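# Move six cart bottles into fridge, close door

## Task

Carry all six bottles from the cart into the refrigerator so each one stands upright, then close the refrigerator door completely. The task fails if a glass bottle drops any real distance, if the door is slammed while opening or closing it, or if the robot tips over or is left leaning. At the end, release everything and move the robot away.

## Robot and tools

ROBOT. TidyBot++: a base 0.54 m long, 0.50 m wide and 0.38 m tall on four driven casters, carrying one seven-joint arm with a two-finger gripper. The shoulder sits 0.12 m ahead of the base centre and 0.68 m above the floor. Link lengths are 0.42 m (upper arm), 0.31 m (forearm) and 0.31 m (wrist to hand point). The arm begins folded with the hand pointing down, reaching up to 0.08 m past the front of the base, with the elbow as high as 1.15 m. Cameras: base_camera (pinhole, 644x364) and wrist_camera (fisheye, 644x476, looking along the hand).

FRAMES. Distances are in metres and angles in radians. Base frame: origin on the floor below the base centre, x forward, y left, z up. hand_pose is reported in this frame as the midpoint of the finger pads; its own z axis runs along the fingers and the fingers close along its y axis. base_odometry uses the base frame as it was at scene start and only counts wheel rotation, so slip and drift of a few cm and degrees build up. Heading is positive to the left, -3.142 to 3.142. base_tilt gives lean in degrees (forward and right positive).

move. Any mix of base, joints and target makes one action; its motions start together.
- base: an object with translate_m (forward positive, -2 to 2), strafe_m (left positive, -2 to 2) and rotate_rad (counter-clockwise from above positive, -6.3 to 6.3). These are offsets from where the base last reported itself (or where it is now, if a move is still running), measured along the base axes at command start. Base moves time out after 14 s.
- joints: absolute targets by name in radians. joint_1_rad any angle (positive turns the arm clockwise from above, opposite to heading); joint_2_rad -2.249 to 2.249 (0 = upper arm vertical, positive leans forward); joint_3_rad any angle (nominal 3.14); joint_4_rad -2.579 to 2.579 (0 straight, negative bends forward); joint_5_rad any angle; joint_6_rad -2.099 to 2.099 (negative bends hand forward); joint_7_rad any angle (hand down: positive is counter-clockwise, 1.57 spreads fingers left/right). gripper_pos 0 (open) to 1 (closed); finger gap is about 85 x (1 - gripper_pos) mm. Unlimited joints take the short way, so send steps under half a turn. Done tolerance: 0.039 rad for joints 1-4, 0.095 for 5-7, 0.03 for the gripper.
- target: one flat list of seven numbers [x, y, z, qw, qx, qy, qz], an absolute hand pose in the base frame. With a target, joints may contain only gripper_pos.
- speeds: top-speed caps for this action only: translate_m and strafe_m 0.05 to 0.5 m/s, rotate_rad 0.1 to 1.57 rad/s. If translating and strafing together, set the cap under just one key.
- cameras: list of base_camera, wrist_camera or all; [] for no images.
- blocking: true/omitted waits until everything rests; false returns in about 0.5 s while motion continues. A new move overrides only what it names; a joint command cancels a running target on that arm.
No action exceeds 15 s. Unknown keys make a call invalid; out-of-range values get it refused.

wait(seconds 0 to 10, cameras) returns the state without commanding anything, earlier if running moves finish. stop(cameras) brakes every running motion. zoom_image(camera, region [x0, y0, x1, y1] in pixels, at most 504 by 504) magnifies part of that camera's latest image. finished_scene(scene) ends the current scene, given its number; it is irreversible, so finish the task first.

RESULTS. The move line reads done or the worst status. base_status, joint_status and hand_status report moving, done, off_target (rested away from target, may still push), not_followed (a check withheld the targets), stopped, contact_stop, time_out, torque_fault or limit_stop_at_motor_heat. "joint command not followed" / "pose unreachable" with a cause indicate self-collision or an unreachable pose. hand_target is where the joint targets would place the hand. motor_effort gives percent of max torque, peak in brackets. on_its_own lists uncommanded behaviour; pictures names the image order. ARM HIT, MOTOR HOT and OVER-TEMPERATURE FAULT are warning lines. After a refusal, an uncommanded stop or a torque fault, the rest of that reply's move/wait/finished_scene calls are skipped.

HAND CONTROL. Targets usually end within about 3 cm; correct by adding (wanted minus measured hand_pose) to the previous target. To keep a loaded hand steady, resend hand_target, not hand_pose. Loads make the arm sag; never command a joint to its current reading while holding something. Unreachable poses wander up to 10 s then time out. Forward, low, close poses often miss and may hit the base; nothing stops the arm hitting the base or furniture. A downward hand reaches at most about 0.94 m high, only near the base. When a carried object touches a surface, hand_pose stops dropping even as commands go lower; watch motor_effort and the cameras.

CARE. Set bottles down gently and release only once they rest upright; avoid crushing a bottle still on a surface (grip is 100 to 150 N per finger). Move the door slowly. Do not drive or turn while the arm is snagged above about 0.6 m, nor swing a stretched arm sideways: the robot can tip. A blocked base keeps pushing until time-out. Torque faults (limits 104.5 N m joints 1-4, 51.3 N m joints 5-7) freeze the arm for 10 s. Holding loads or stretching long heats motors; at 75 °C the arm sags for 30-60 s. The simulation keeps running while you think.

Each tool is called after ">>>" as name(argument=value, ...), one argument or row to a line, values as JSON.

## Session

>>> move(
)

Scene clock: 0.00 s.
base_odometry: x=+0.000 y=+0.000 heading=+0.000
base_tilt: forward=-0.1 right=-0.1
base_status: not commanded
joint_positions: joint_1_rad=+0.038 joint_2_rad=-0.374 joint_3_rad=+3.103 joint_4_rad=-2.507 joint_5_rad=+0.010 joint_6_rad=-0.915 joint_7_rad=+1.585 gripper_pos=+0.000
joint_status: not commanded
motor_effort: joint_1_rad=-1 joint_2_rad=-2 joint_3_rad=+0 joint_4_rad=+15 joint_5_rad=-1 joint_6_rad=+1 joint_7_rad=+0
hand_pose: x=+0.2599 y=-0.0026 z=+0.5958 quat_wxyz=(+0.012, +0.999, +0.010, +0.046) (m; base frame)
hand_target: x=+0.2598 y=-0.0026 z=+0.5957 quat_wxyz=(+0.012, +0.999, +0.010, +0.046) (m; base frame)
hand_status: not commanded
pictures: base_camera, wrist_camera

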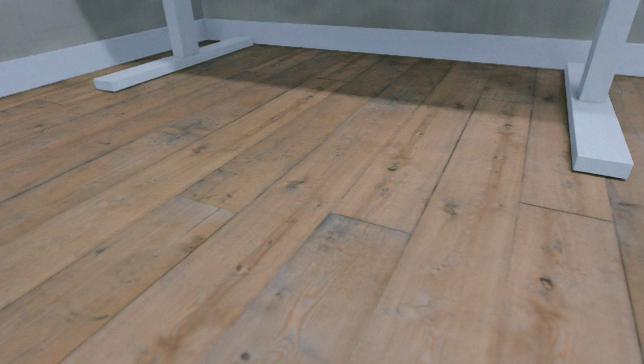

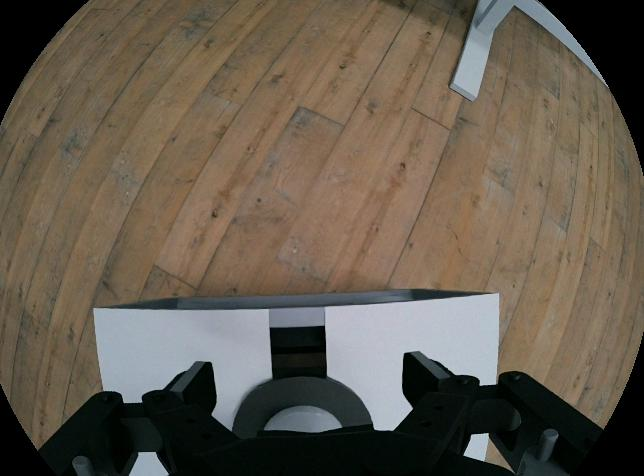

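>>> move(
  target=[0.50, 0, 1.05, 0, 0.8, 0, 0.6],
)

>>> move(
  base={"rotate_rad": 1.2},
)

>>> move(
  base={"rotate_rad": 1.2},
)

>>> move(
  base={"rotate_rad": 1.2},
)

>>> move(
  base={"rotate_rad": 1.2},
)

Scene clock: 8.30 s.
move: off_target
base_odometry: x=+0.000 y=+0.000 heading=+0.000
base_tilt: forward=-0.2 right=-0.1
base_status: not commanded
joint_positions: joint_1_rad=+0.011 joint_2_rad=-0.523 joint_3_rad=+3.125 joint_4_rad=-1.812 joint_5_rad=+0.010 joint_6_rad=-0.634 joint_7_rad=+1.585 gripper_pos=+0.000
joint_status: not commanded
motor_effort: joint_1_rad=+0(1) joint_2_rad=-3(6) joint_3_rad=+0(0) joint_4_rad=+22(22) joint_5_rad=-1(1) joint_6_rad=+9(9) joint_7_rad=-1(1)
hand_pose: x=+0.5028 y=+0.0039 z=+1.0262 quat_wxyz=(+0.011, +0.820, +0.012, +0.572) (m; base frame)
hand_target: x=+0.5000 y=+0.0000 z=+1.0500 quat_wxyz=(+0.000, +0.800, +0.000, +0.600) (m; base frame)
hand_status: off_target (0.024 m and 4.3 deg from the pose sent, 0.514 m and 68.4 deg at the start)
pictures: base_camera, wrist_camera

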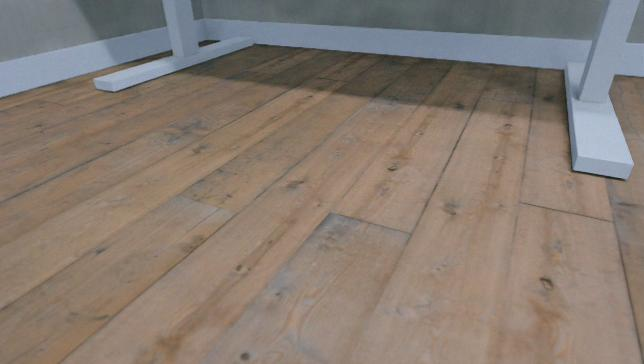

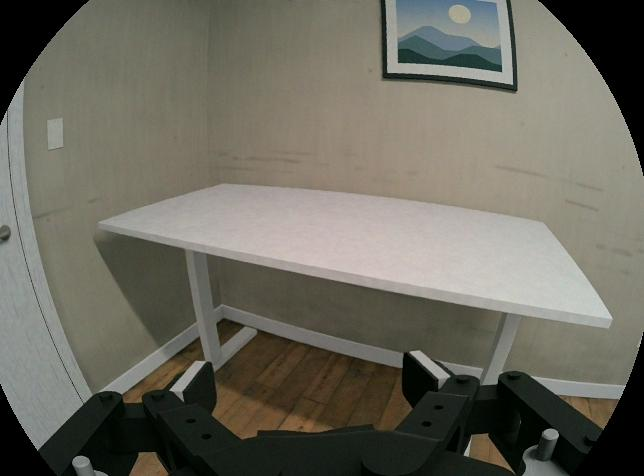

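Scene clock: 10.33 s.
move: done
base_odometry: x=+0.000 y=+0.000 heading=+1.200
base_tilt: forward=-0.2 right=-0.1
base_status: done
joint_positions: joint_1_rad=+0.005 joint_2_rad=-0.523 joint_3_rad=+3.132 joint_4_rad=-1.812 joint_5_rad=+0.010 joint_6_rad=-0.630 joint_7_rad=+1.585 gripper_pos=+0.000
joint_status: not commanded
motor_effort: joint_1_rad=-1(1) joint_2_rad=-3(5) joint_3_rad=+0(1) joint_4_rad=+22(22) joint_5_rad=-1(2) joint_6_rad=+8(9) joint_7_rad=+0(1)
hand_pose: x=+0.5033 y=+0.0028 z=+1.0274 quat_wxyz=(+0.010, +0.819, +0.011, +0.574) (m; base frame)
hand_target: x=+0.5000 y=+0.0000 z=+1.0500 quat_wxyz=(+0.000, +0.800, +0.000, +0.600) (m; base frame)
hand_status: not commanded
pictures: base_camera, wrist_camera

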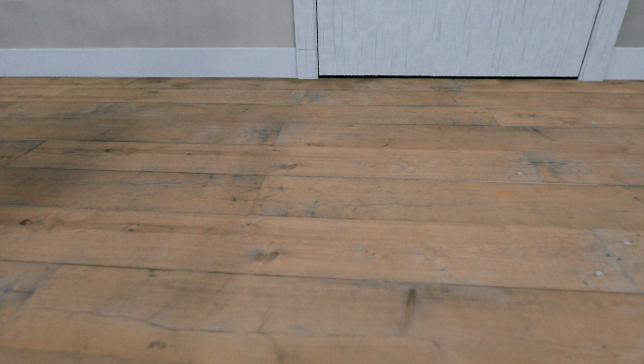

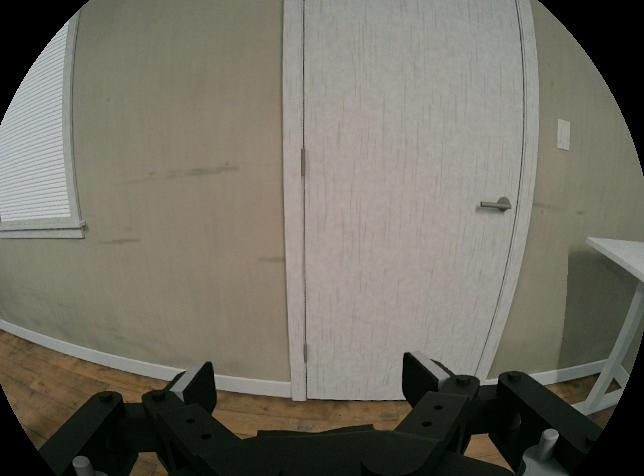

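Scene clock: 12.37 s.
move: done
base_odometry: x=+0.000 y=+0.000 heading=+2.399
base_tilt: forward=-0.1 right=-0.1
base_status: done
joint_positions: joint_1_rad=+0.002 joint_2_rad=-0.523 joint_3_rad=+3.134 joint_4_rad=-1.812 joint_5_rad=+0.010 joint_6_rad=-0.630 joint_7_rad=+1.585 gripper_pos=+0.000
joint_status: not commanded
motor_effort: joint_1_rad=-1(1) joint_2_rad=-3(5) joint_3_rad=+0(2) joint_4_rad=+22(22) joint_5_rad=-1(2) joint_6_rad=+10(10) joint_7_rad=+0(1)
hand_pose: x=+0.5033 y=+0.0024 z=+1.0276 quat_wxyz=(+0.009, +0.819, +0.010, +0.574) (m; base frame)
hand_target: x=+0.5000 y=+0.0000 z=+1.0500 quat_wxyz=(+0.000, +0.800, +0.000, +0.600) (m; base frame)
hand_status: not commanded
pictures: base_camera, wrist_camera

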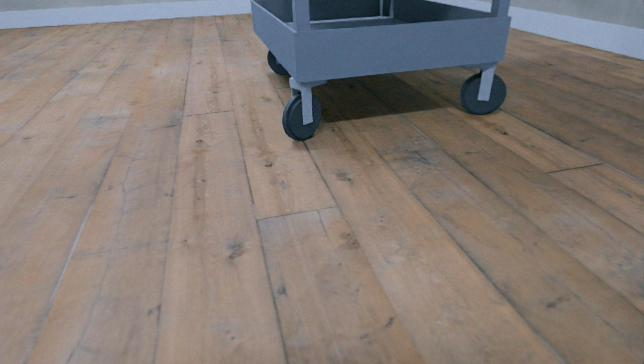

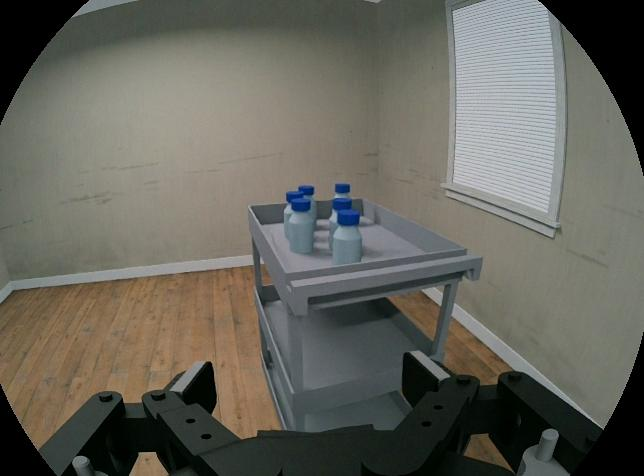

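Scene clock: 14.40 s.
move: done
base_odometry: x=+0.000 y=+0.000 heading=-2.684
base_tilt: forward=-0.1 right=-0.1
base_status: done
joint_positions: joint_1_rad=+0.001 joint_2_rad=-0.523 joint_3_rad=+3.135 joint_4_rad=-1.812 joint_5_rad=+0.010 joint_6_rad=-0.629 joint_7_rad=+1.585 gripper_pos=+0.000
joint_status: not commanded
motor_effort: joint_1_rad=+0(2) joint_2_rad=-3(5) joint_3_rad=+0(2) joint_4_rad=+22(22) joint_5_rad=-1(2) joint_6_rad=+8(10) joint_7_rad=+0(1)
hand_pose: x=+0.5034 y=+0.0022 z=+1.0277 quat_wxyz=(+0.009, +0.819, +0.010, +0.574) (m; base frame)
hand_target: x=+0.5000 y=+0.0000 z=+1.0500 quat_wxyz=(+0.000, +0.800, +0.000, +0.600) (m; base frame)
hand_status: not commanded
pictures: base_camera, wrist_camera

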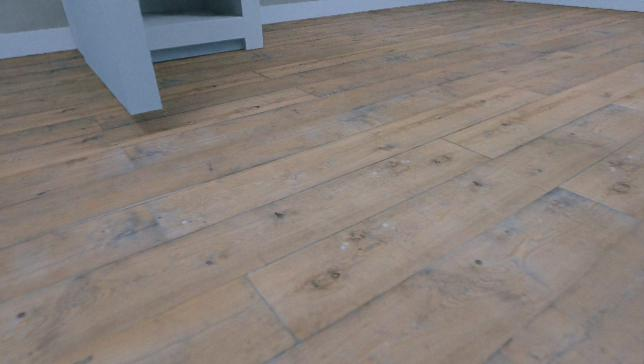

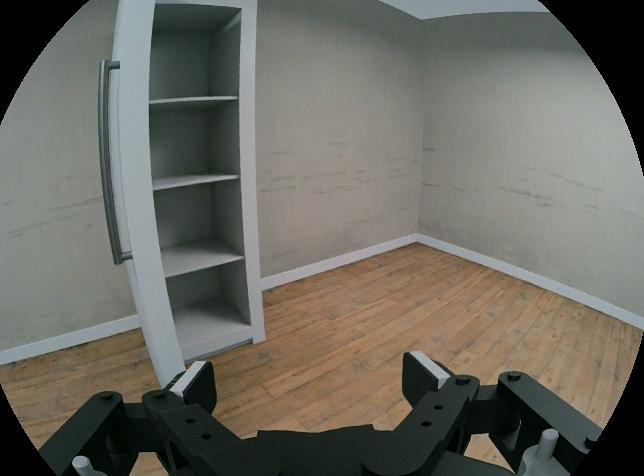

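Scene clock: 16.43 s.
move: done
base_odometry: x=+0.000 y=+0.000 heading=-1.484
base_tilt: forward=-0.1 right=-0.1
base_status: done
joint_positions: joint_1_rad=+0.000 joint_2_rad=-0.523 joint_3_rad=+3.136 joint_4_rad=-1.812 joint_5_rad=+0.010 joint_6_rad=-0.629 joint_7_rad=+1.585 gripper_pos=+0.000
joint_status: not commanded
motor_effort: joint_1_rad=-1(1) joint_2_rad=-4(5) joint_3_rad=+0(2) joint_4_rad=+22(22) joint_5_rad=-1(2) joint_6_rad=+9(10) joint_7_rad=+0(1)
hand_pose: x=+0.5034 y=+0.0020 z=+1.0277 quat_wxyz=(+0.009, +0.819, +0.010, +0.574) (m; base frame)
hand_target: x=+0.5000 y=+0.0000 z=+1.0500 quat_wxyz=(+0.000, +0.800, +0.000, +0.600) (m; base frame)
hand_status: not commanded
pictures: base_camera, wrist_camera

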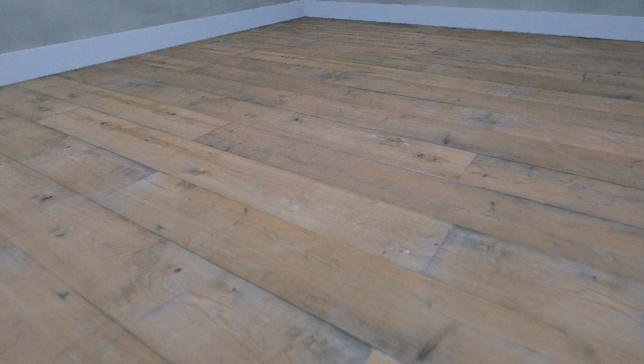

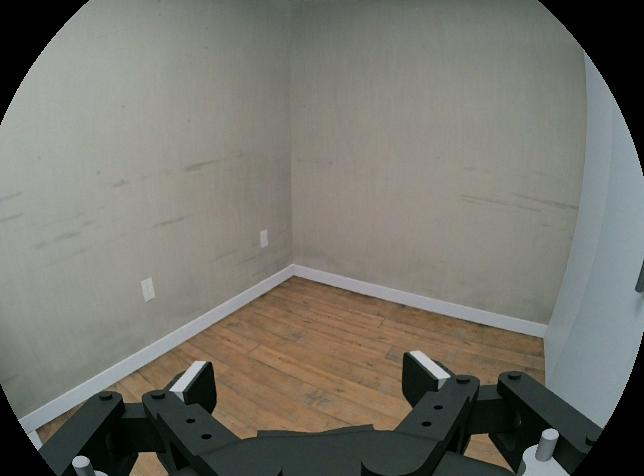

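>>> move(
  base={"translate_m": -0.1, "strafe_m": -1.146, "rotate_rad": 2.609},
  target=[0.55, 0, 1.10, 0, 0.866, 0, 0.5],
)

Scene clock: 86.73 s.
move: off_target
base_odometry: x=-1.150 y=+0.001 heading=+1.125
base_tilt: forward=-0.1 right=-0.1
base_status: done
joint_positions: joint_1_rad=-0.004 joint_2_rad=-0.271 joint_3_rad=+3.139 joint_4_rad=-1.275 joint_5_rad=+0.010 joint_6_rad=-1.045 joint_7_rad=+1.585 gripper_pos=+0.000
joint_status: not commanded
motor_effort: joint_1_rad=-1(1) joint_2_rad=-10(12) joint_3_rad=+0(2) joint_4_rad=+19(23) joint_5_rad=-1(2) joint_6_rad=+8(10) joint_7_rad=+0(1)
hand_pose: x=+0.5477 y=+0.0017 z=+1.1128 quat_wxyz=(+0.008, +0.854, +0.009, +0.520) (m; base frame)
hand_target: x=+0.5500 y=+0.0000 z=+1.1000 quat_wxyz=(+0.000, +0.866, +0.000, +0.500) (m; base frame)
hand_status: off_target (0.013 m and 2.9 deg from the pose sent, 0.086 m and 10.2 deg at the start)
pictures: base_camera, wrist_camera

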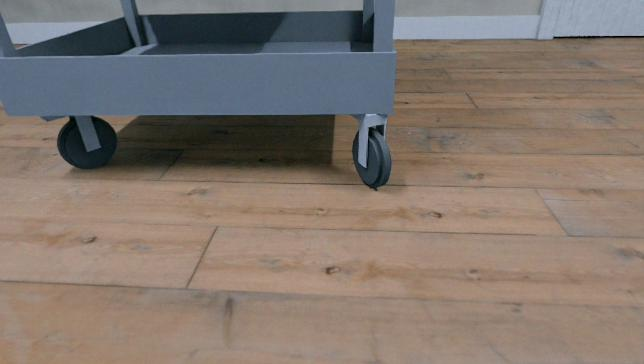

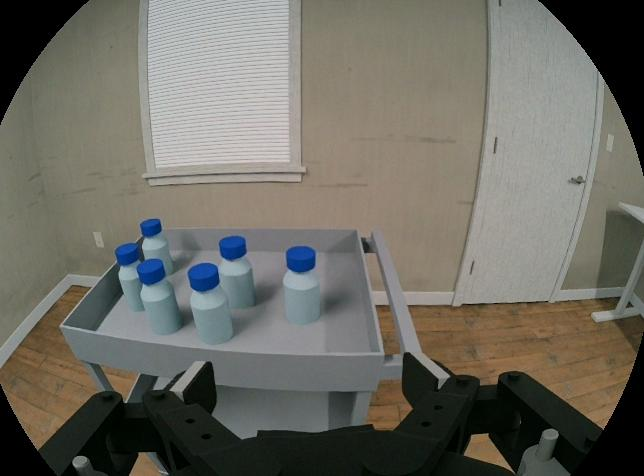

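>>> move(
  base={"translate_m": 0.235, "strafe_m": 0.2},
  target=[0.5, 0, 1.08, 0, 0.8705, 0, 0.492],
  cameras=["wrist_camera"],
)

Scene clock: 127.23 s.
move: off_target
base_odometry: x=-1.230 y=+0.299 heading=+1.126
base_tilt: forward=-0.1 right=-0.1
base_status: done
joint_positions: joint_1_rad=-0.004 joint_2_rad=-0.365 joint_3_rad=+3.139 joint_4_rad=-1.363 joint_5_rad=+0.010 joint_6_rad=-1.067 joint_7_rad=+1.585 gripper_pos=+0.000
joint_status: not commanded
motor_effort: joint_1_rad=+0(1) joint_2_rad=-7(11) joint_3_rad=+0(2) joint_4_rad=+20(21) joint_5_rad=-1(1) joint_6_rad=+8(9) joint_7_rad=+0(0)
hand_pose: x=+0.5072 y=+0.0013 z=+1.0975 quat_wxyz=(+0.008, +0.859, +0.009, +0.513) (m; base frame)
hand_target: x=+0.5000 y=+0.0000 z=+1.0800 quat_wxyz=(+0.000, +0.871, +0.000, +0.492) (m; base frame)
hand_status: off_target (0.019 m and 3.0 deg from the pose sent, 0.058 m and 3.9 deg at the start)
pictures: wrist_camera

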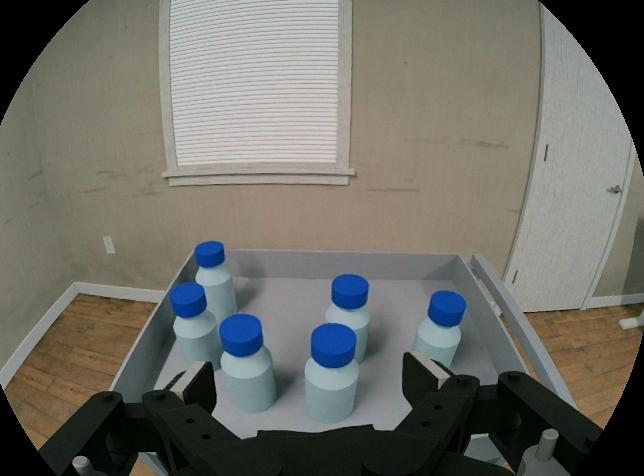

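>>> move(
  base={"translate_m": 0.12},
  target=[0.483, -0.021, 0.985, 0, 0.8705, 0, 0.492],
  speeds={"translate_m": 0.2},
  cameras=["wrist_camera", "base_camera"],
)

Scene clock: 158.50 s.
move: off_target
base_odometry: x=-1.178 y=+0.407 heading=+1.126
base_tilt: forward=-0.1 right=-0.1
base_status: done
joint_positions: joint_1_rad=-0.023 joint_2_rad=-0.485 joint_3_rad=+3.204 joint_4_rad=-1.743 joint_5_rad=+0.010 joint_6_rad=-0.891 joint_7_rad=+1.585 gripper_pos=+0.000
joint_status: not commanded
motor_effort: joint_1_rad=-1(1) joint_2_rad=-4(9) joint_3_rad=-1(1) joint_4_rad=+21(22) joint_5_rad=-1(1) joint_6_rad=+8(9) joint_7_rad=+0(0)
hand_pose: x=+0.4832 y=-0.0212 z=+0.9804 quat_wxyz=(+0.003, +0.879, -0.013, +0.476) (m; base frame)
hand_target: x=+0.4830 y=-0.0210 z=+0.9850 quat_wxyz=(+0.000, +0.871, +0.000, +0.492) (m; base frame)
hand_status: off_target (0.005 m and 2.7 deg from the pose sent, 0.117 m and 3.0 deg at the start)
pictures: base_camera, wrist_camera

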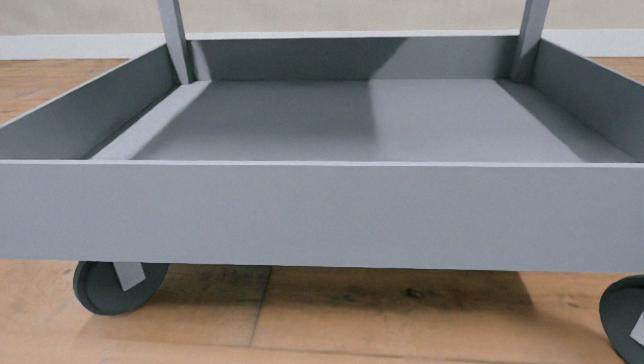

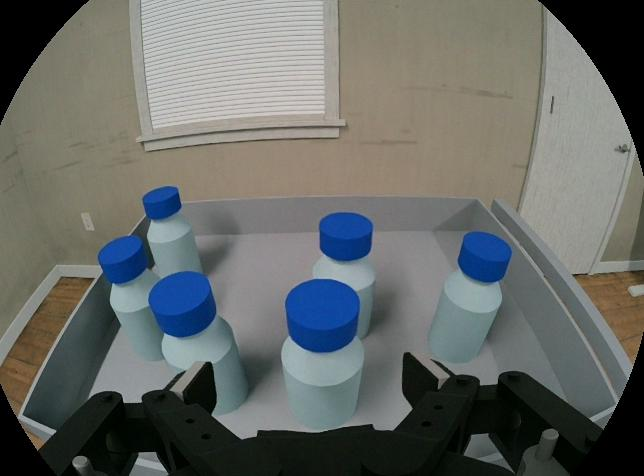

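>>> move(
  target=[0.589, -0.027, 0.872, 0, 0.8705, 0, 0.492],
  cameras=["wrist_camera"],
)

Scene clock: 169.93 s.
move: done
base_odometry: x=-1.178 y=+0.407 heading=+1.126
base_tilt: forward=-0.1 right=-0.1
base_status: not commanded
joint_positions: joint_1_rad=-0.094 joint_2_rad=-0.270 joint_3_rad=+3.296 joint_4_rad=-1.989 joint_5_rad=-0.025 joint_6_rad=-0.407 joint_7_rad=+1.659 gripper_pos=+0.000
joint_status: not commanded
motor_effort: joint_1_rad=-1(1) joint_2_rad=-13(16) joint_3_rad=-1(1) joint_4_rad=+22(23) joint_5_rad=-1(2) joint_6_rad=+7(9) joint_7_rad=+0(1)
hand_pose: x=+0.5836 y=-0.0288 z=+0.8759 quat_wxyz=(+0.007, +0.874, -0.003, +0.485) (m; base frame)
hand_target: x=+0.5890 y=-0.0270 z=+0.8720 quat_wxyz=(+0.000, +0.871, +0.000, +0.492) (m; base frame)
hand_status: done (0.007 m and 1.2 deg from the pose sent, 0.152 m and 2.7 deg at the start)
pictures: wrist_camera

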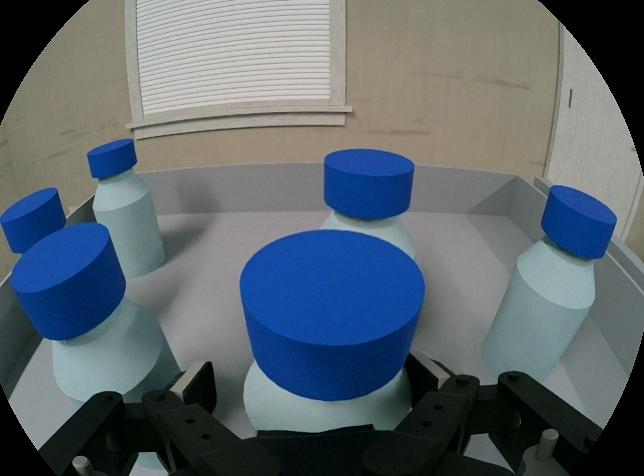

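>>> move(
  target=[0.591, -0.037, 0.872, 0, 0.8705, 0, 0.492],
  cameras=["wrist_camera"],
)

>>> move(
  joints={"gripper_pos": 1},
  cameras=["wrist_camera"],
)

Scene clock: 177.63 s.
move: done
base_odometry: x=-1.178 y=+0.407 heading=+1.126
base_tilt: forward=-0.1 right=-0.1
base_status: not commanded
joint_positions: joint_1_rad=-0.134 joint_2_rad=-0.270 joint_3_rad=+3.361 joint_4_rad=-1.989 joint_5_rad=-0.058 joint_6_rad=-0.404 joint_7_rad=+1.715 gripper_pos=+0.000
joint_status: not commanded
motor_effort: joint_1_rad=+0(1) joint_2_rad=-12(13) joint_3_rad=-1(2) joint_4_rad=+22(22) joint_5_rad=-1(2) joint_6_rad=+7(8) joint_7_rad=+0(1)
hand_pose: x=+0.5846 y=-0.0390 z=+0.8756 quat_wxyz=(+0.006, +0.874, -0.003, +0.486) (m; base frame)
hand_target: x=+0.5910 y=-0.0370 z=+0.8720 quat_wxyz=(+0.000, +0.871, +0.000, +0.492) (m; base frame)
hand_status: done (0.008 m and 1.1 deg from the pose sent, 0.012 m and 1.2 deg at the start)
pictures: wrist_camera

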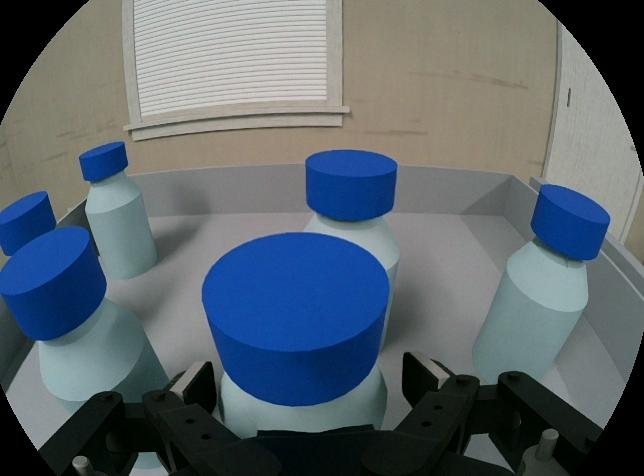

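Scene clock: 178.73 s.
move: off_target
base_odometry: x=-1.178 y=+0.407 heading=+1.126
base_tilt: forward=-0.1 right=-0.1
base_status: not commanded
joint_positions: joint_1_rad=-0.135 joint_2_rad=-0.270 joint_3_rad=+3.361 joint_4_rad=-1.989 joint_5_rad=-0.060 joint_6_rad=-0.401 joint_7_rad=+1.716 gripper_pos=+0.244
joint_status: gripper_pos off_target (ended at +0.244, target +1.000)
motor_effort: joint_1_rad=+0(1) joint_2_rad=-13(13) joint_3_rad=-1(2) joint_4_rad=+22(23) joint_5_rad=-1(2) joint_6_rad=+8(9) joint_7_rad=+0(1)
hand_pose: x=+0.5851 y=-0.0385 z=+0.8764 quat_wxyz=(+0.005, +0.873, -0.003, +0.487) (m; base frame)
hand_target: x=+0.5910 y=-0.0370 z=+0.8720 quat_wxyz=(+0.000, +0.871, +0.000, +0.492) (m; base frame)
hand_status: not commanded
pictures: wrist_camera

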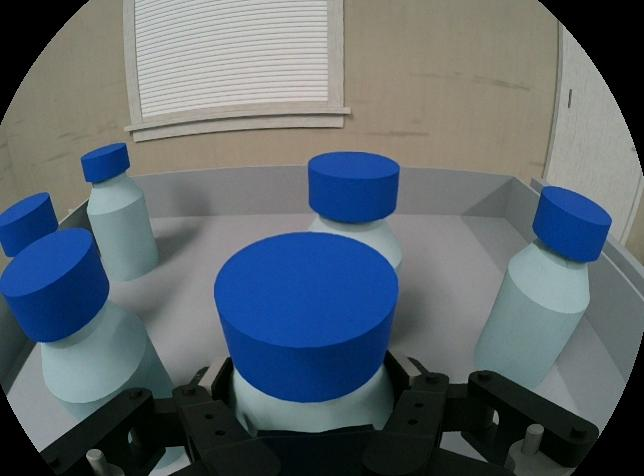

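>>> move(
  target=[0.57, -0.037, 1.01, 0, 0.866, 0, 0.5],
  cameras=[],
)

>>> move(
  base={"translate_m": -0.706, "strafe_m": -0.589, "rotate_rad": 2.986},
  speeds={"rotate_rad": 1.0},
  target=[0.60, 0, 1.085, 0, 0.866, 0, 0.5],
  cameras=["wrist_camera", "base_camera"],
)

Scene clock: 218.07 s.
move: off_target
base_odometry: x=-1.178 y=+0.407 heading=+1.126
base_tilt: forward=-0.1 right=-0.1
base_status: not commanded
joint_positions: joint_1_rad=-0.072 joint_2_rad=-0.271 joint_3_rad=+3.319 joint_4_rad=-1.627 joint_5_rad=-0.060 joint_6_rad=-0.767 joint_7_rad=+1.716 gripper_pos=+0.244
joint_status: not commanded
motor_effort: joint_1_rad=+0(1) joint_2_rad=-15(17) joint_3_rad=-1(2) joint_4_rad=+25(27) joint_5_rad=-2(2) joint_6_rad=+10(11) joint_7_rad=+0(1)
hand_pose: x=+0.5796 y=-0.0458 z=+0.9904 quat_wxyz=(+0.010, +0.873, +0.000, +0.488) (m; base frame)
hand_target: x=+0.5700 y=-0.0370 z=+1.0100 quat_wxyz=(+0.000, +0.866, +0.000, +0.500) (m; base frame)
hand_status: off_target (0.024 m and 2.0 deg from the pose sent, 0.135 m and 1.8 deg at the start)
pictures: none
No camera images: "cameras" was empty.

Scene clock: 225.67 s.
move: time_out
base_odometry: x=-0.952 y=-0.480 heading=-2.192
base_tilt: forward=-0.1 right=-0.1
base_status: rotate_rad time_out (by the wheels' count: +2.965 of +2.986); the others done
joint_positions: joint_1_rad=-0.022 joint_2_rad=-0.163 joint_3_rad=+3.158 joint_4_rad=-1.282 joint_5_rad=-0.045 joint_6_rad=-0.980 joint_7_rad=+1.631 gripper_pos=+0.244
joint_status: not commanded
motor_effort: joint_1_rad=+0(8) joint_2_rad=-18(22) joint_3_rad=+0(12) joint_4_rad=+23(26) joint_5_rad=-1(4) joint_6_rad=+9(11) joint_7_rad=+0(1)
hand_pose: x=+0.6024 y=+0.0147 z=+1.0774 quat_wxyz=(-0.010, +0.867, +0.026, +0.498) (m; base frame)
hand_target: x=+0.6000 y=+0.0000 z=+1.0850 quat_wxyz=(+0.000, +0.866, +0.000, +0.500) (m; base frame)
hand_status: off_target (0.017 m and 3.2 deg from the pose sent, 0.107 m and 2.0 deg at the start)
pictures: base_camera, wrist_camera

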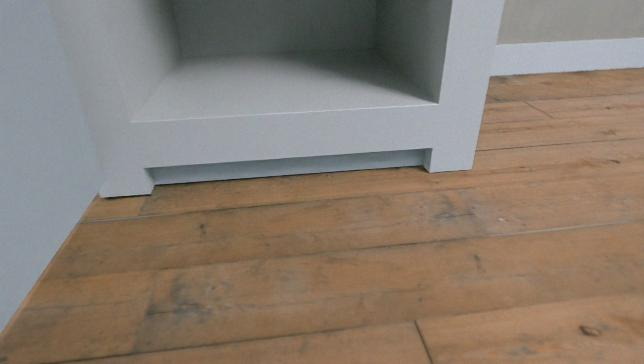

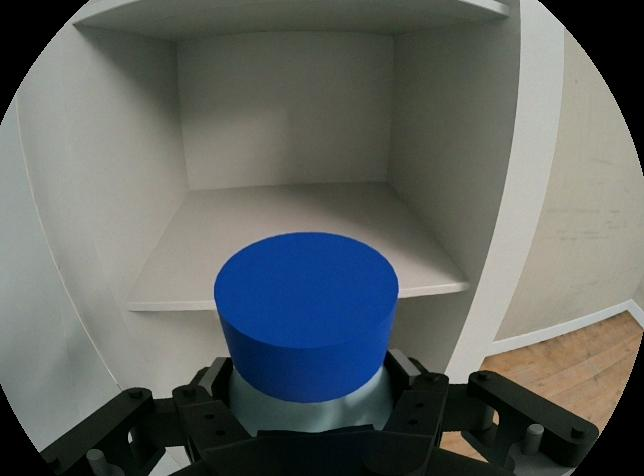

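>>> move(
  base={"translate_m": 0.058, "strafe_m": -0.116, "rotate_rad": 0.16},
  target=[0.61, 0.078, 1.085, 0, 0.866, 0, 0.5],
  cameras=["wrist_camera", "base_camera"],
)

Scene clock: 261.93 s.
move: off_target
base_odometry: x=-1.080 y=-0.460 heading=-2.031
base_tilt: forward=-0.1 right=-0.1
base_status: done
joint_positions: joint_1_rad=-0.062 joint_2_rad=-0.118 joint_3_rad=+2.949 joint_4_rad=-1.237 joint_5_rad=+0.206 joint_6_rad=-1.005 joint_7_rad=+1.329 gripper_pos=+0.244
joint_status: not commanded
motor_effort: joint_1_rad=-1(2) joint_2_rad=-20(21) joint_3_rad=+0(3) joint_4_rad=+23(24) joint_5_rad=+1(2) joint_6_rad=+10(11) joint_7_rad=+0(0)
hand_pose: x=+0.6086 y=+0.0819 z=+1.0780 quat_wxyz=(-0.009, +0.868, +0.017, +0.496) (m; base frame)
hand_target: x=+0.6100 y=+0.0780 z=+1.0850 quat_wxyz=(+0.000, +0.866, +0.000, +0.500) (m; base frame)
hand_status: off_target (0.008 m and 2.2 deg from the pose sent, 0.064 m and 3.2 deg at the start)
pictures: base_camera, wrist_camera

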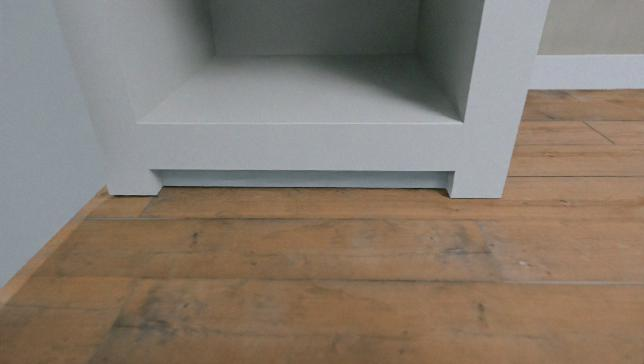

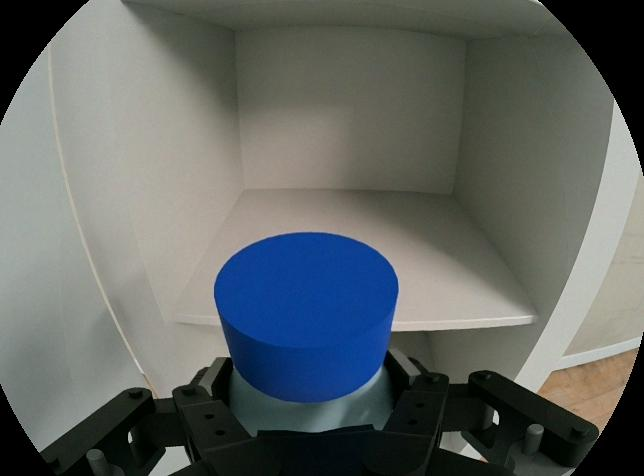

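>>> move(
  base={"translate_m": 0.385},
  speeds={"translate_m": 0.35},
  cameras=[],
)

>>> move(
  target=[0.735, 0.078, 1.047, 0.008, 0.852, -0.008, 0.523],
  cameras=["wrist_camera"],
)

Scene clock: 285.23 s.
move: done
base_odometry: x=-1.251 y=-0.805 heading=-2.031
base_tilt: forward=-0.1 right=-0.1
base_status: done
joint_positions: joint_1_rad=-0.062 joint_2_rad=-0.104 joint_3_rad=+2.948 joint_4_rad=-1.234 joint_5_rad=+0.209 joint_6_rad=-1.008 joint_7_rad=+1.328 gripper_pos=+0.244
joint_status: not commanded
motor_effort: joint_1_rad=+0(1) joint_2_rad=-20(23) joint_3_rad=+0(1) joint_4_rad=+24(24) joint_5_rad=+1(2) joint_6_rad=+9(11) joint_7_rad=+0(1)
hand_pose: x=+0.6134 y=+0.0819 z=+1.0720 quat_wxyz=(-0.008, +0.871, +0.016, +0.490) (m; base frame)
hand_target: x=+0.6100 y=+0.0780 z=+1.0850 quat_wxyz=(+0.000, +0.866, +0.000, +0.500) (m; base frame)
hand_status: not commanded
pictures: none
No camera images: "cameras" was empty.

Scene clock: 286.47 s.
move: off_target
base_odometry: x=-1.251 y=-0.805 heading=-2.031
base_tilt: forward=-0.1 right=-0.1
base_status: not commanded
joint_positions: joint_1_rad=-0.224 joint_2_rad=+0.110 joint_3_rad=+3.119 joint_4_rad=-1.195 joint_5_rad=+0.275 joint_6_rad=-0.845 joint_7_rad=+1.275 gripper_pos=+0.244
joint_status: not commanded
motor_effort: joint_1_rad=+0(1) joint_2_rad=-30(34) joint_3_rad=-1(2) joint_4_rad=+24(26) joint_5_rad=+1(2) joint_6_rad=+10(11) joint_7_rad=+0(0)
hand_pose: x=+0.7235 y=+0.0869 z=+1.0205 quat_wxyz=(+0.002, +0.872, +0.009, +0.490) (m; base frame)
hand_target: x=+0.7350 y=+0.0780 z=+1.0470 quat_wxyz=(+0.008, +0.852, -0.008, +0.523) (m; base frame)
hand_status: off_target (0.030 m and 4.9 deg from the pose sent, 0.124 m and 5.5 deg at the start)
pictures: wrist_camera

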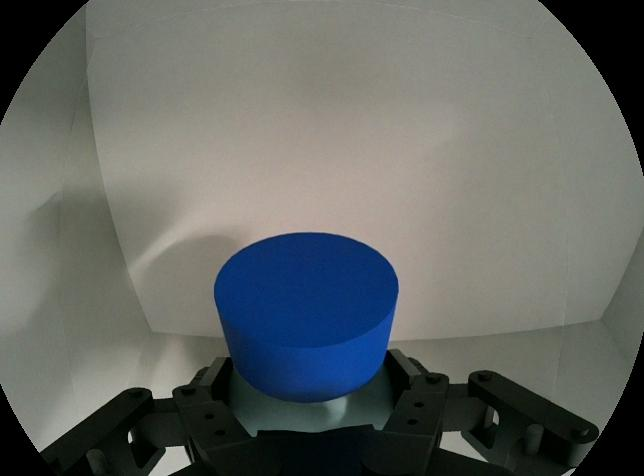

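>>> move(
  target=[0.735, 0.078, 1.032, 0.008, 0.848, -0.008, 0.53],
  cameras=["wrist_camera"],
)

Scene clock: 294.47 s.
move: off_target
base_odometry: x=-1.251 y=-0.805 heading=-2.031
base_tilt: forward=-0.1 right=-0.1
base_status: not commanded
joint_positions: joint_1_rad=-0.224 joint_2_rad=+0.105 joint_3_rad=+3.119 joint_4_rad=-1.239 joint_5_rad=+0.311 joint_6_rad=-0.767 joint_7_rad=+1.232 gripper_pos=+0.244
joint_status: not commanded
motor_effort: joint_1_rad=+0(1) joint_2_rad=-28(31) joint_3_rad=+0(1) joint_4_rad=+22(25) joint_5_rad=+1(2) joint_6_rad=+9(10) joint_7_rad=+0(0)
hand_pose: x=+0.7314 y=+0.0863 z=+1.0207 quat_wxyz=(+0.001, +0.861, +0.004, +0.509) (m; base frame)
hand_target: x=+0.7350 y=+0.0780 z=+1.0320 quat_wxyz=(+0.008, +0.848, -0.008, +0.530) (m; base frame)
hand_status: off_target (0.014 m and 3.3 deg from the pose sent, 0.018 m and 5.8 deg at the start)
pictures: wrist_camera

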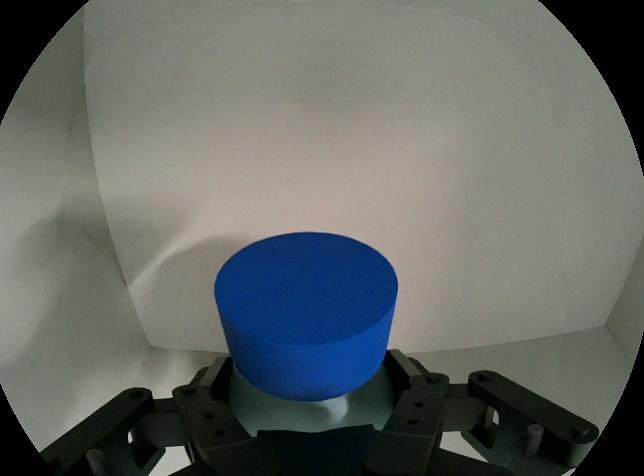

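>>> move(
  target=[0.745, 0.078, 1.035, 0.008, 0.853, -0.008, 0.522],
  cameras=[],
)

>>> move(
  target=[0.746, 0.078, 1.025, 0.008, 0.854, -0.008, 0.52],
  cameras=["wrist_camera"],
)

Scene clock: 301.33 s.
move: off_target
base_odometry: x=-1.251 y=-0.805 heading=-2.031
base_tilt: forward=-0.1 right=-0.1
base_status: not commanded
joint_positions: joint_1_rad=-0.234 joint_2_rad=+0.125 joint_3_rad=+3.137 joint_4_rad=-1.211 joint_5_rad=+0.311 joint_6_rad=-0.771 joint_7_rad=+1.232 gripper_pos=+0.244
joint_status: not commanded
motor_effort: joint_1_rad=+0(1) joint_2_rad=-31(32) joint_3_rad=+0(1) joint_4_rad=+25(25) joint_5_rad=+2(2) joint_6_rad=+9(11) joint_7_rad=+0(1)
hand_pose: x=+0.7399 y=+0.0837 z=+1.0234 quat_wxyz=(+0.003, +0.860, +0.000, +0.511) (m; base frame)
hand_target: x=+0.7450 y=+0.0780 z=+1.0350 quat_wxyz=(+0.008, +0.853, -0.008, +0.522) (m; base frame)
hand_status: off_target (0.014 m and 1.8 deg from the pose sent, 0.021 m and 2.4 deg at the start)
pictures: none
No camera images: "cameras" was empty.

Scene clock: 301.97 s.
move: done
base_odometry: x=-1.251 y=-0.805 heading=-2.031
base_tilt: forward=-0.1 right=-0.1
base_status: not commanded
joint_positions: joint_1_rad=-0.234 joint_2_rad=+0.125 joint_3_rad=+3.138 joint_4_rad=-1.218 joint_5_rad=+0.311 joint_6_rad=-0.765 joint_7_rad=+1.232 gripper_pos=+0.244
joint_status: not commanded
motor_effort: joint_1_rad=-1(1) joint_2_rad=-29(31) joint_3_rad=+0(1) joint_4_rad=+23(25) joint_5_rad=+1(1) joint_6_rad=+9(10) joint_7_rad=+0(0)
hand_pose: x=+0.7403 y=+0.0838 z=+1.0210 quat_wxyz=(+0.003, +0.860, +0.000, +0.510) (m; base frame)
hand_target: x=+0.7460 y=+0.0780 z=+1.0250 quat_wxyz=(+0.008, +0.854, -0.008, +0.520) (m; base frame)
hand_status: done (0.009 m and 1.7 deg from the pose sent, 0.008 m and 1.6 deg at the start)
pictures: wrist_camera

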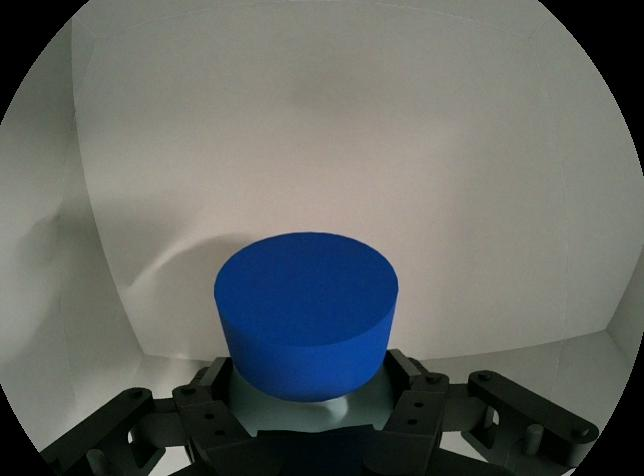

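>>> move(
  target=[0.742, 0.078, 1.015, 0.006, 0.863, -0.006, 0.505],
  cameras=["wrist_camera"],
)

Scene clock: 311.77 s.
move: done
base_odometry: x=-1.251 y=-0.805 heading=-2.031
base_tilt: forward=-0.1 right=-0.1
base_status: not commanded
joint_positions: joint_1_rad=-0.234 joint_2_rad=+0.125 joint_3_rad=+3.138 joint_4_rad=-1.218 joint_5_rad=+0.311 joint_6_rad=-0.766 joint_7_rad=+1.232 gripper_pos=+0.244
joint_status: not commanded
motor_effort: joint_1_rad=+0(1) joint_2_rad=-29(30) joint_3_rad=+0(1) joint_4_rad=+22(23) joint_5_rad=+1(2) joint_6_rad=+8(9) joint_7_rad=+0(1)
hand_pose: x=+0.7402 y=+0.0837 z=+1.0210 quat_wxyz=(+0.004, +0.860, +0.000, +0.510) (m; base frame)
hand_target: x=+0.7419 y=+0.0780 z=+1.0150 quat_wxyz=(+0.006, +0.863, -0.006, +0.505) (m; base frame)
hand_status: done (0.008 m and 1.0 deg from the pose sent, 0.009 m and 1.0 deg at the start)
pictures: wrist_camera

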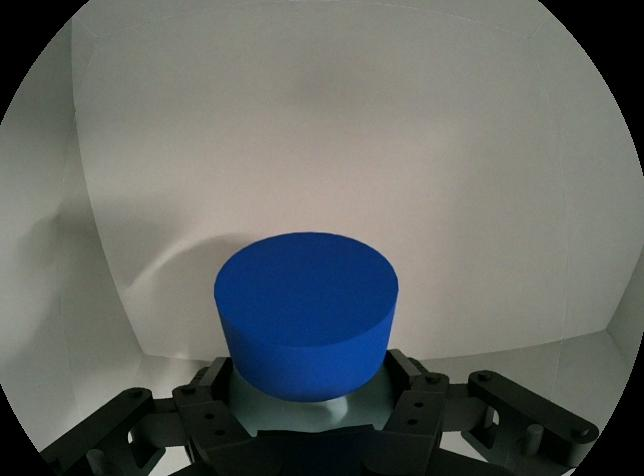

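>>> move(
  target=[0.742, 0.078, 1.002, 0.006, 0.863, -0.006, 0.505],
  cameras=["wrist_camera"],
)

Scene clock: 319.90 s.
move: off_target
base_odometry: x=-1.251 y=-0.805 heading=-2.031
base_tilt: forward=-0.1 right=-0.1
base_status: not commanded
joint_positions: joint_1_rad=-0.234 joint_2_rad=+0.117 joint_3_rad=+3.140 joint_4_rad=-1.237 joint_5_rad=+0.311 joint_6_rad=-0.743 joint_7_rad=+1.232 gripper_pos=+0.244
joint_status: not commanded
motor_effort: joint_1_rad=-2(2) joint_2_rad=-24(29) joint_3_rad=-2(2) joint_4_rad=+19(23) joint_5_rad=-1(1) joint_6_rad=+7(8) joint_7_rad=+0(1)
hand_pose: x=+0.7397 y=+0.0840 z=+1.0209 quat_wxyz=(+0.002, +0.857, +0.002, +0.515) (m; base frame)
hand_target: x=+0.7420 y=+0.0780 z=+1.0020 quat_wxyz=(+0.006, +0.863, -0.006, +0.505) (m; base frame)
hand_status: off_target (0.020 m and 1.7 deg from the pose sent, 0.020 m and 1.0 deg at the start)
pictures: wrist_camera

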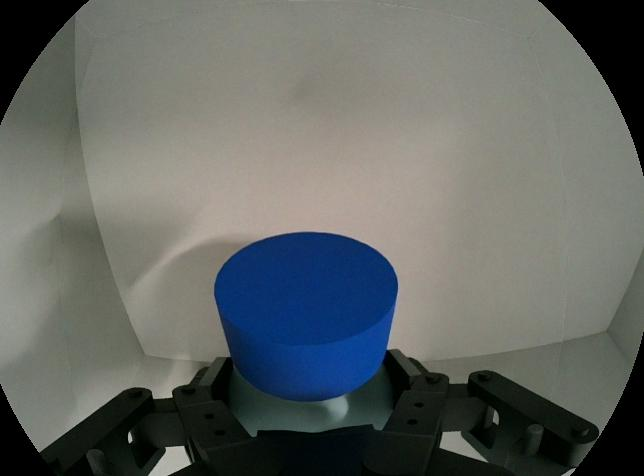

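>>> move(
  target=[0.745, 0.078, 1.02, 0.006, 0.872, -0.006, 0.49],
  cameras=[],
)

Scene clock: 326.00 s.
move: done
base_odometry: x=-1.251 y=-0.805 heading=-2.031
base_tilt: forward=-0.1 right=-0.1
base_status: not commanded
joint_positions: joint_1_rad=-0.236 joint_2_rad=+0.148 joint_3_rad=+3.143 joint_4_rad=-1.164 joint_5_rad=+0.307 joint_6_rad=-0.832 joint_7_rad=+1.232 gripper_pos=+0.244
joint_status: not commanded
motor_effort: joint_1_rad=+0(2) joint_2_rad=-32(33) joint_3_rad=+0(2) joint_4_rad=+25(25) joint_5_rad=+1(2) joint_6_rad=+10(10) joint_7_rad=+0(1)
hand_pose: x=+0.7423 y=+0.0788 z=+1.0201 quat_wxyz=(+0.009, +0.869, -0.009, +0.496) (m; base frame)
hand_target: x=+0.7450 y=+0.0780 z=+1.0200 quat_wxyz=(+0.006, +0.872, -0.006, +0.490) (m; base frame)
hand_status: done (0.003 m and 0.9 deg from the pose sent, 0.008 m and 3.5 deg at the start)
pictures: none
No camera images: "cameras" was empty.

>>> move(
  target=[0.745, 0.078, 1.005, 0.006, 0.874, -0.006, 0.486],
  cameras=[],
)

Scene clock: 330.57 s.
move: off_target
base_odometry: x=-1.251 y=-0.805 heading=-2.031
base_tilt: forward=-0.1 right=-0.1
base_status: not commanded
joint_positions: joint_1_rad=-0.236 joint_2_rad=+0.147 joint_3_rad=+3.144 joint_4_rad=-1.168 joint_5_rad=+0.307 joint_6_rad=-0.826 joint_7_rad=+1.232 gripper_pos=+0.244
joint_status: not commanded
motor_effort: joint_1_rad=-1(1) joint_2_rad=-29(32) joint_3_rad=+0(1) joint_4_rad=+22(25) joint_5_rad=+1(2) joint_6_rad=+8(10) joint_7_rad=+0(0)
hand_pose: x=+0.7430 y=+0.0788 z=+1.0196 quat_wxyz=(+0.009, +0.868, -0.009, +0.497) (m; base frame)
hand_target: x=+0.7450 y=+0.0780 z=+1.0050 quat_wxyz=(+0.006, +0.874, -0.006, +0.486) (m; base frame)
hand_status: off_target (0.015 m and 1.5 deg from the pose sent, 0.015 m and 1.3 deg at the start)
pictures: none
No camera images: "cameras" was empty.

>>> move(
  joints={"gripper_pos": 0.05},
  cameras=["wrist_camera"],
)

Scene clock: 336.17 s.
move: done
base_odometry: x=-1.251 y=-0.805 heading=-2.031
base_tilt: forward=-0.1 right=-0.1
base_status: not commanded
joint_positions: joint_1_rad=-0.236 joint_2_rad=+0.147 joint_3_rad=+3.144 joint_4_rad=-1.168 joint_5_rad=+0.307 joint_6_rad=-0.826 joint_7_rad=+1.232 gripper_pos=+0.050
joint_status: all done
motor_effort: joint_1_rad=+0(1) joint_2_rad=-28(31) joint_3_rad=+0(1) joint_4_rad=+21(23) joint_5_rad=+1(1) joint_6_rad=+8(9) joint_7_rad=+0(0)
hand_pose: x=+0.7430 y=+0.0788 z=+1.0194 quat_wxyz=(+0.009, +0.868, -0.009, +0.496) (m; base frame)
hand_target: x=+0.7450 y=+0.0780 z=+1.0050 quat_wxyz=(+0.006, +0.874, -0.006, +0.486) (m; base frame)
hand_status: not commanded
pictures: wrist_camera

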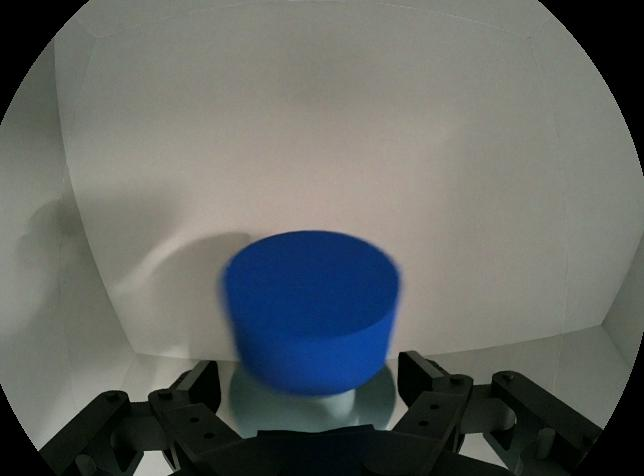

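Standing. Retract and go back to the cart.

>>> move(
  target=[0.68, 0.078, 1.065, 0, 0.862, 0, 0.507],
  cameras=["wrist_camera"],
)

>>> move(
  base={"translate_m": -0.45},
  target=[0.55, 0, 1.08, 0, 0.8705, 0, 0.492],
  cameras=["wrist_camera"],
)

Scene clock: 343.50 s.
move: off_target
base_odometry: x=-1.251 y=-0.805 heading=-2.031
base_tilt: forward=-0.1 right=-0.1
base_status: not commanded
joint_positions: joint_1_rad=-0.183 joint_2_rad=+0.013 joint_3_rad=+3.069 joint_4_rad=-1.168 joint_5_rad=+0.307 joint_6_rad=-0.878 joint_7_rad=+1.232 gripper_pos=+0.050
joint_status: not commanded
motor_effort: joint_1_rad=-1(1) joint_2_rad=-23(32) joint_3_rad=-1(1) joint_4_rad=+21(23) joint_5_rad=+1(1) joint_6_rad=+7(8) joint_7_rad=+0(0)
hand_pose: x=+0.6847 y=+0.0744 z=+1.0861 quat_wxyz=(-0.005, +0.847, -0.012, +0.531) (m; base frame)
hand_target: x=+0.6800 y=+0.0780 z=+1.0650 quat_wxyz=(+0.000, +0.862, +0.000, +0.507) (m; base frame)
hand_status: off_target (0.022 m and 3.6 deg from the pose sent, 0.078 m and 2.0 deg at the start)
pictures: wrist_camera

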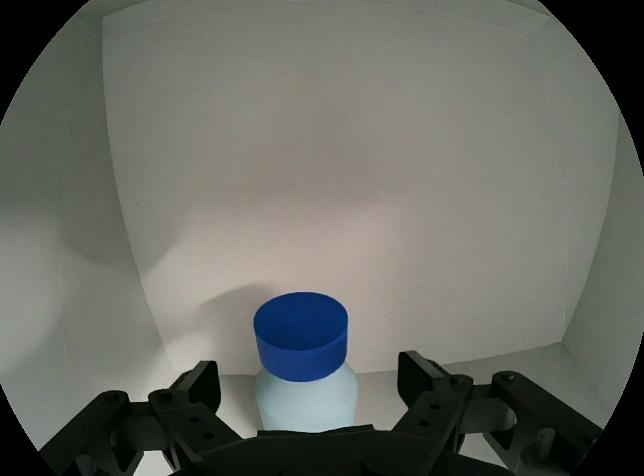

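Scene clock: 345.77 s.
move: off_target
base_odometry: x=-1.051 y=-0.402 heading=-2.031
base_tilt: forward=-0.1 right=-0.1
base_status: done
joint_positions: joint_1_rad=-0.024 joint_2_rad=-0.265 joint_3_rad=+3.134 joint_4_rad=-1.305 joint_5_rad=+0.062 joint_6_rad=-1.014 joint_7_rad=+1.511 gripper_pos=+0.050
joint_status: not commanded
motor_effort: joint_1_rad=+0(3) joint_2_rad=-10(28) joint_3_rad=+0(3) joint_4_rad=+20(22) joint_5_rad=-1(1) joint_6_rad=+8(9) joint_7_rad=+0(1)
hand_pose: x=+0.5554 y=-0.0003 z=+1.1029 quat_wxyz=(+0.008, +0.855, -0.011, +0.518) (m; base frame)
hand_target: x=+0.5500 y=+0.0000 z=+1.0800 quat_wxyz=(+0.000, +0.871, +0.000, +0.492) (m; base frame)
hand_status: off_target (0.024 m and 3.8 deg from the pose sent, 0.154 m and 5.4 deg at the start)
pictures: wrist_camera

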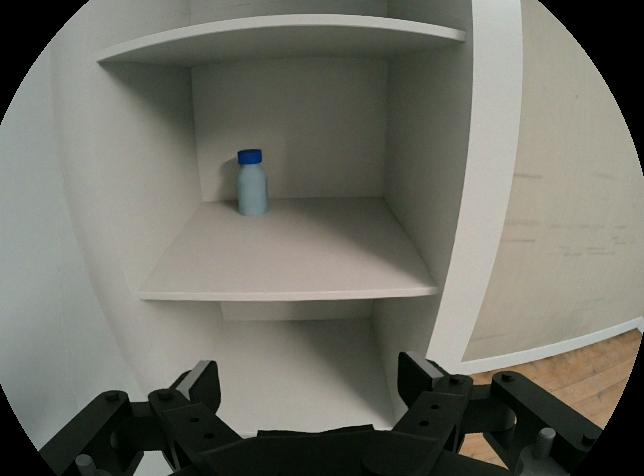

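>>> move(
  base={"translate_m": -0.612, "strafe_m": -0.289, "rotate_rad": -3.126},
  joints={"gripper_pos": 0},
  cameras=[],
)

>>> move(
  base={"translate_m": 0.1},
  target=[0.509, 0, 0.985, 0, 0.8705, 0, 0.492],
  cameras=["wrist_camera", "base_camera"],
)

Scene clock: 367.90 s.
move: done
base_odometry: x=-1.038 y=+0.275 heading=+1.127
base_tilt: forward=-0.1 right=-0.1
base_status: done
joint_positions: joint_1_rad=-0.017 joint_2_rad=-0.265 joint_3_rad=+3.145 joint_4_rad=-1.307 joint_5_rad=+0.054 joint_6_rad=-1.014 joint_7_rad=+1.511 gripper_pos=+0.000
joint_status: all done
motor_effort: joint_1_rad=+0(2) joint_2_rad=-10(15) joint_3_rad=+0(3) joint_4_rad=+20(21) joint_5_rad=-1(2) joint_6_rad=+7(9) joint_7_rad=+0(1)
hand_pose: x=+0.5556 y=-0.0071 z=+1.1013 quat_wxyz=(+0.008, +0.856, -0.019, +0.517) (m; base frame)
hand_target: x=+0.5500 y=+0.0000 z=+1.0800 quat_wxyz=(+0.000, +0.871, +0.000, +0.492) (m; base frame)
hand_status: not commanded
pictures: none
No camera images: "cameras" was empty.

Scene clock: 369.47 s.
move: off_target
base_odometry: x=-0.995 y=+0.365 heading=+1.126
base_tilt: forward=-0.1 right=-0.1
base_status: done
joint_positions: joint_1_rad=-0.017 joint_2_rad=-0.425 joint_3_rad=+3.145 joint_4_rad=-1.718 joint_5_rad=+0.054 joint_6_rad=-0.852 joint_7_rad=+1.513 gripper_pos=+0.000
joint_status: not commanded
motor_effort: joint_1_rad=-1(1) joint_2_rad=-7(14) joint_3_rad=+0(1) joint_4_rad=+21(23) joint_5_rad=-1(1) joint_6_rad=+8(9) joint_7_rad=+0(1)
hand_pose: x=+0.5091 y=-0.0062 z=+0.9829 quat_wxyz=(+0.008, +0.878, -0.014, +0.479) (m; base frame)
hand_target: x=+0.5090 y=+0.0000 z=+0.9850 quat_wxyz=(+0.000, +0.871, +0.000, +0.492) (m; base frame)
hand_status: off_target (0.006 m and 2.5 deg from the pose sent, 0.125 m and 4.0 deg at the start)
pictures: base_camera, wrist_camera

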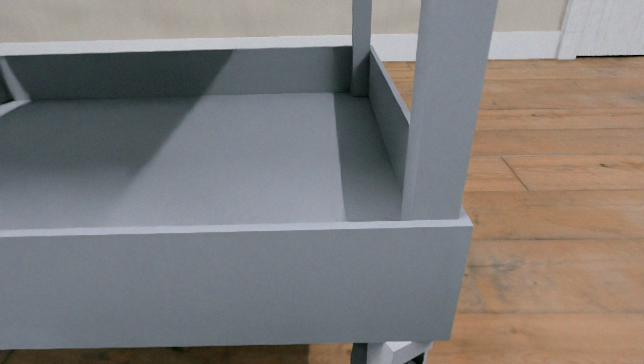

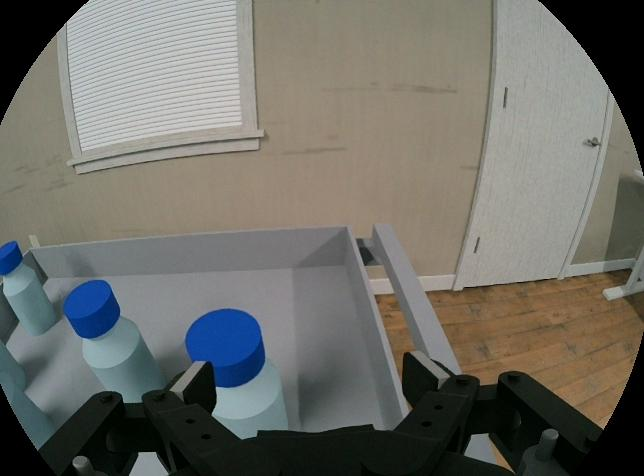

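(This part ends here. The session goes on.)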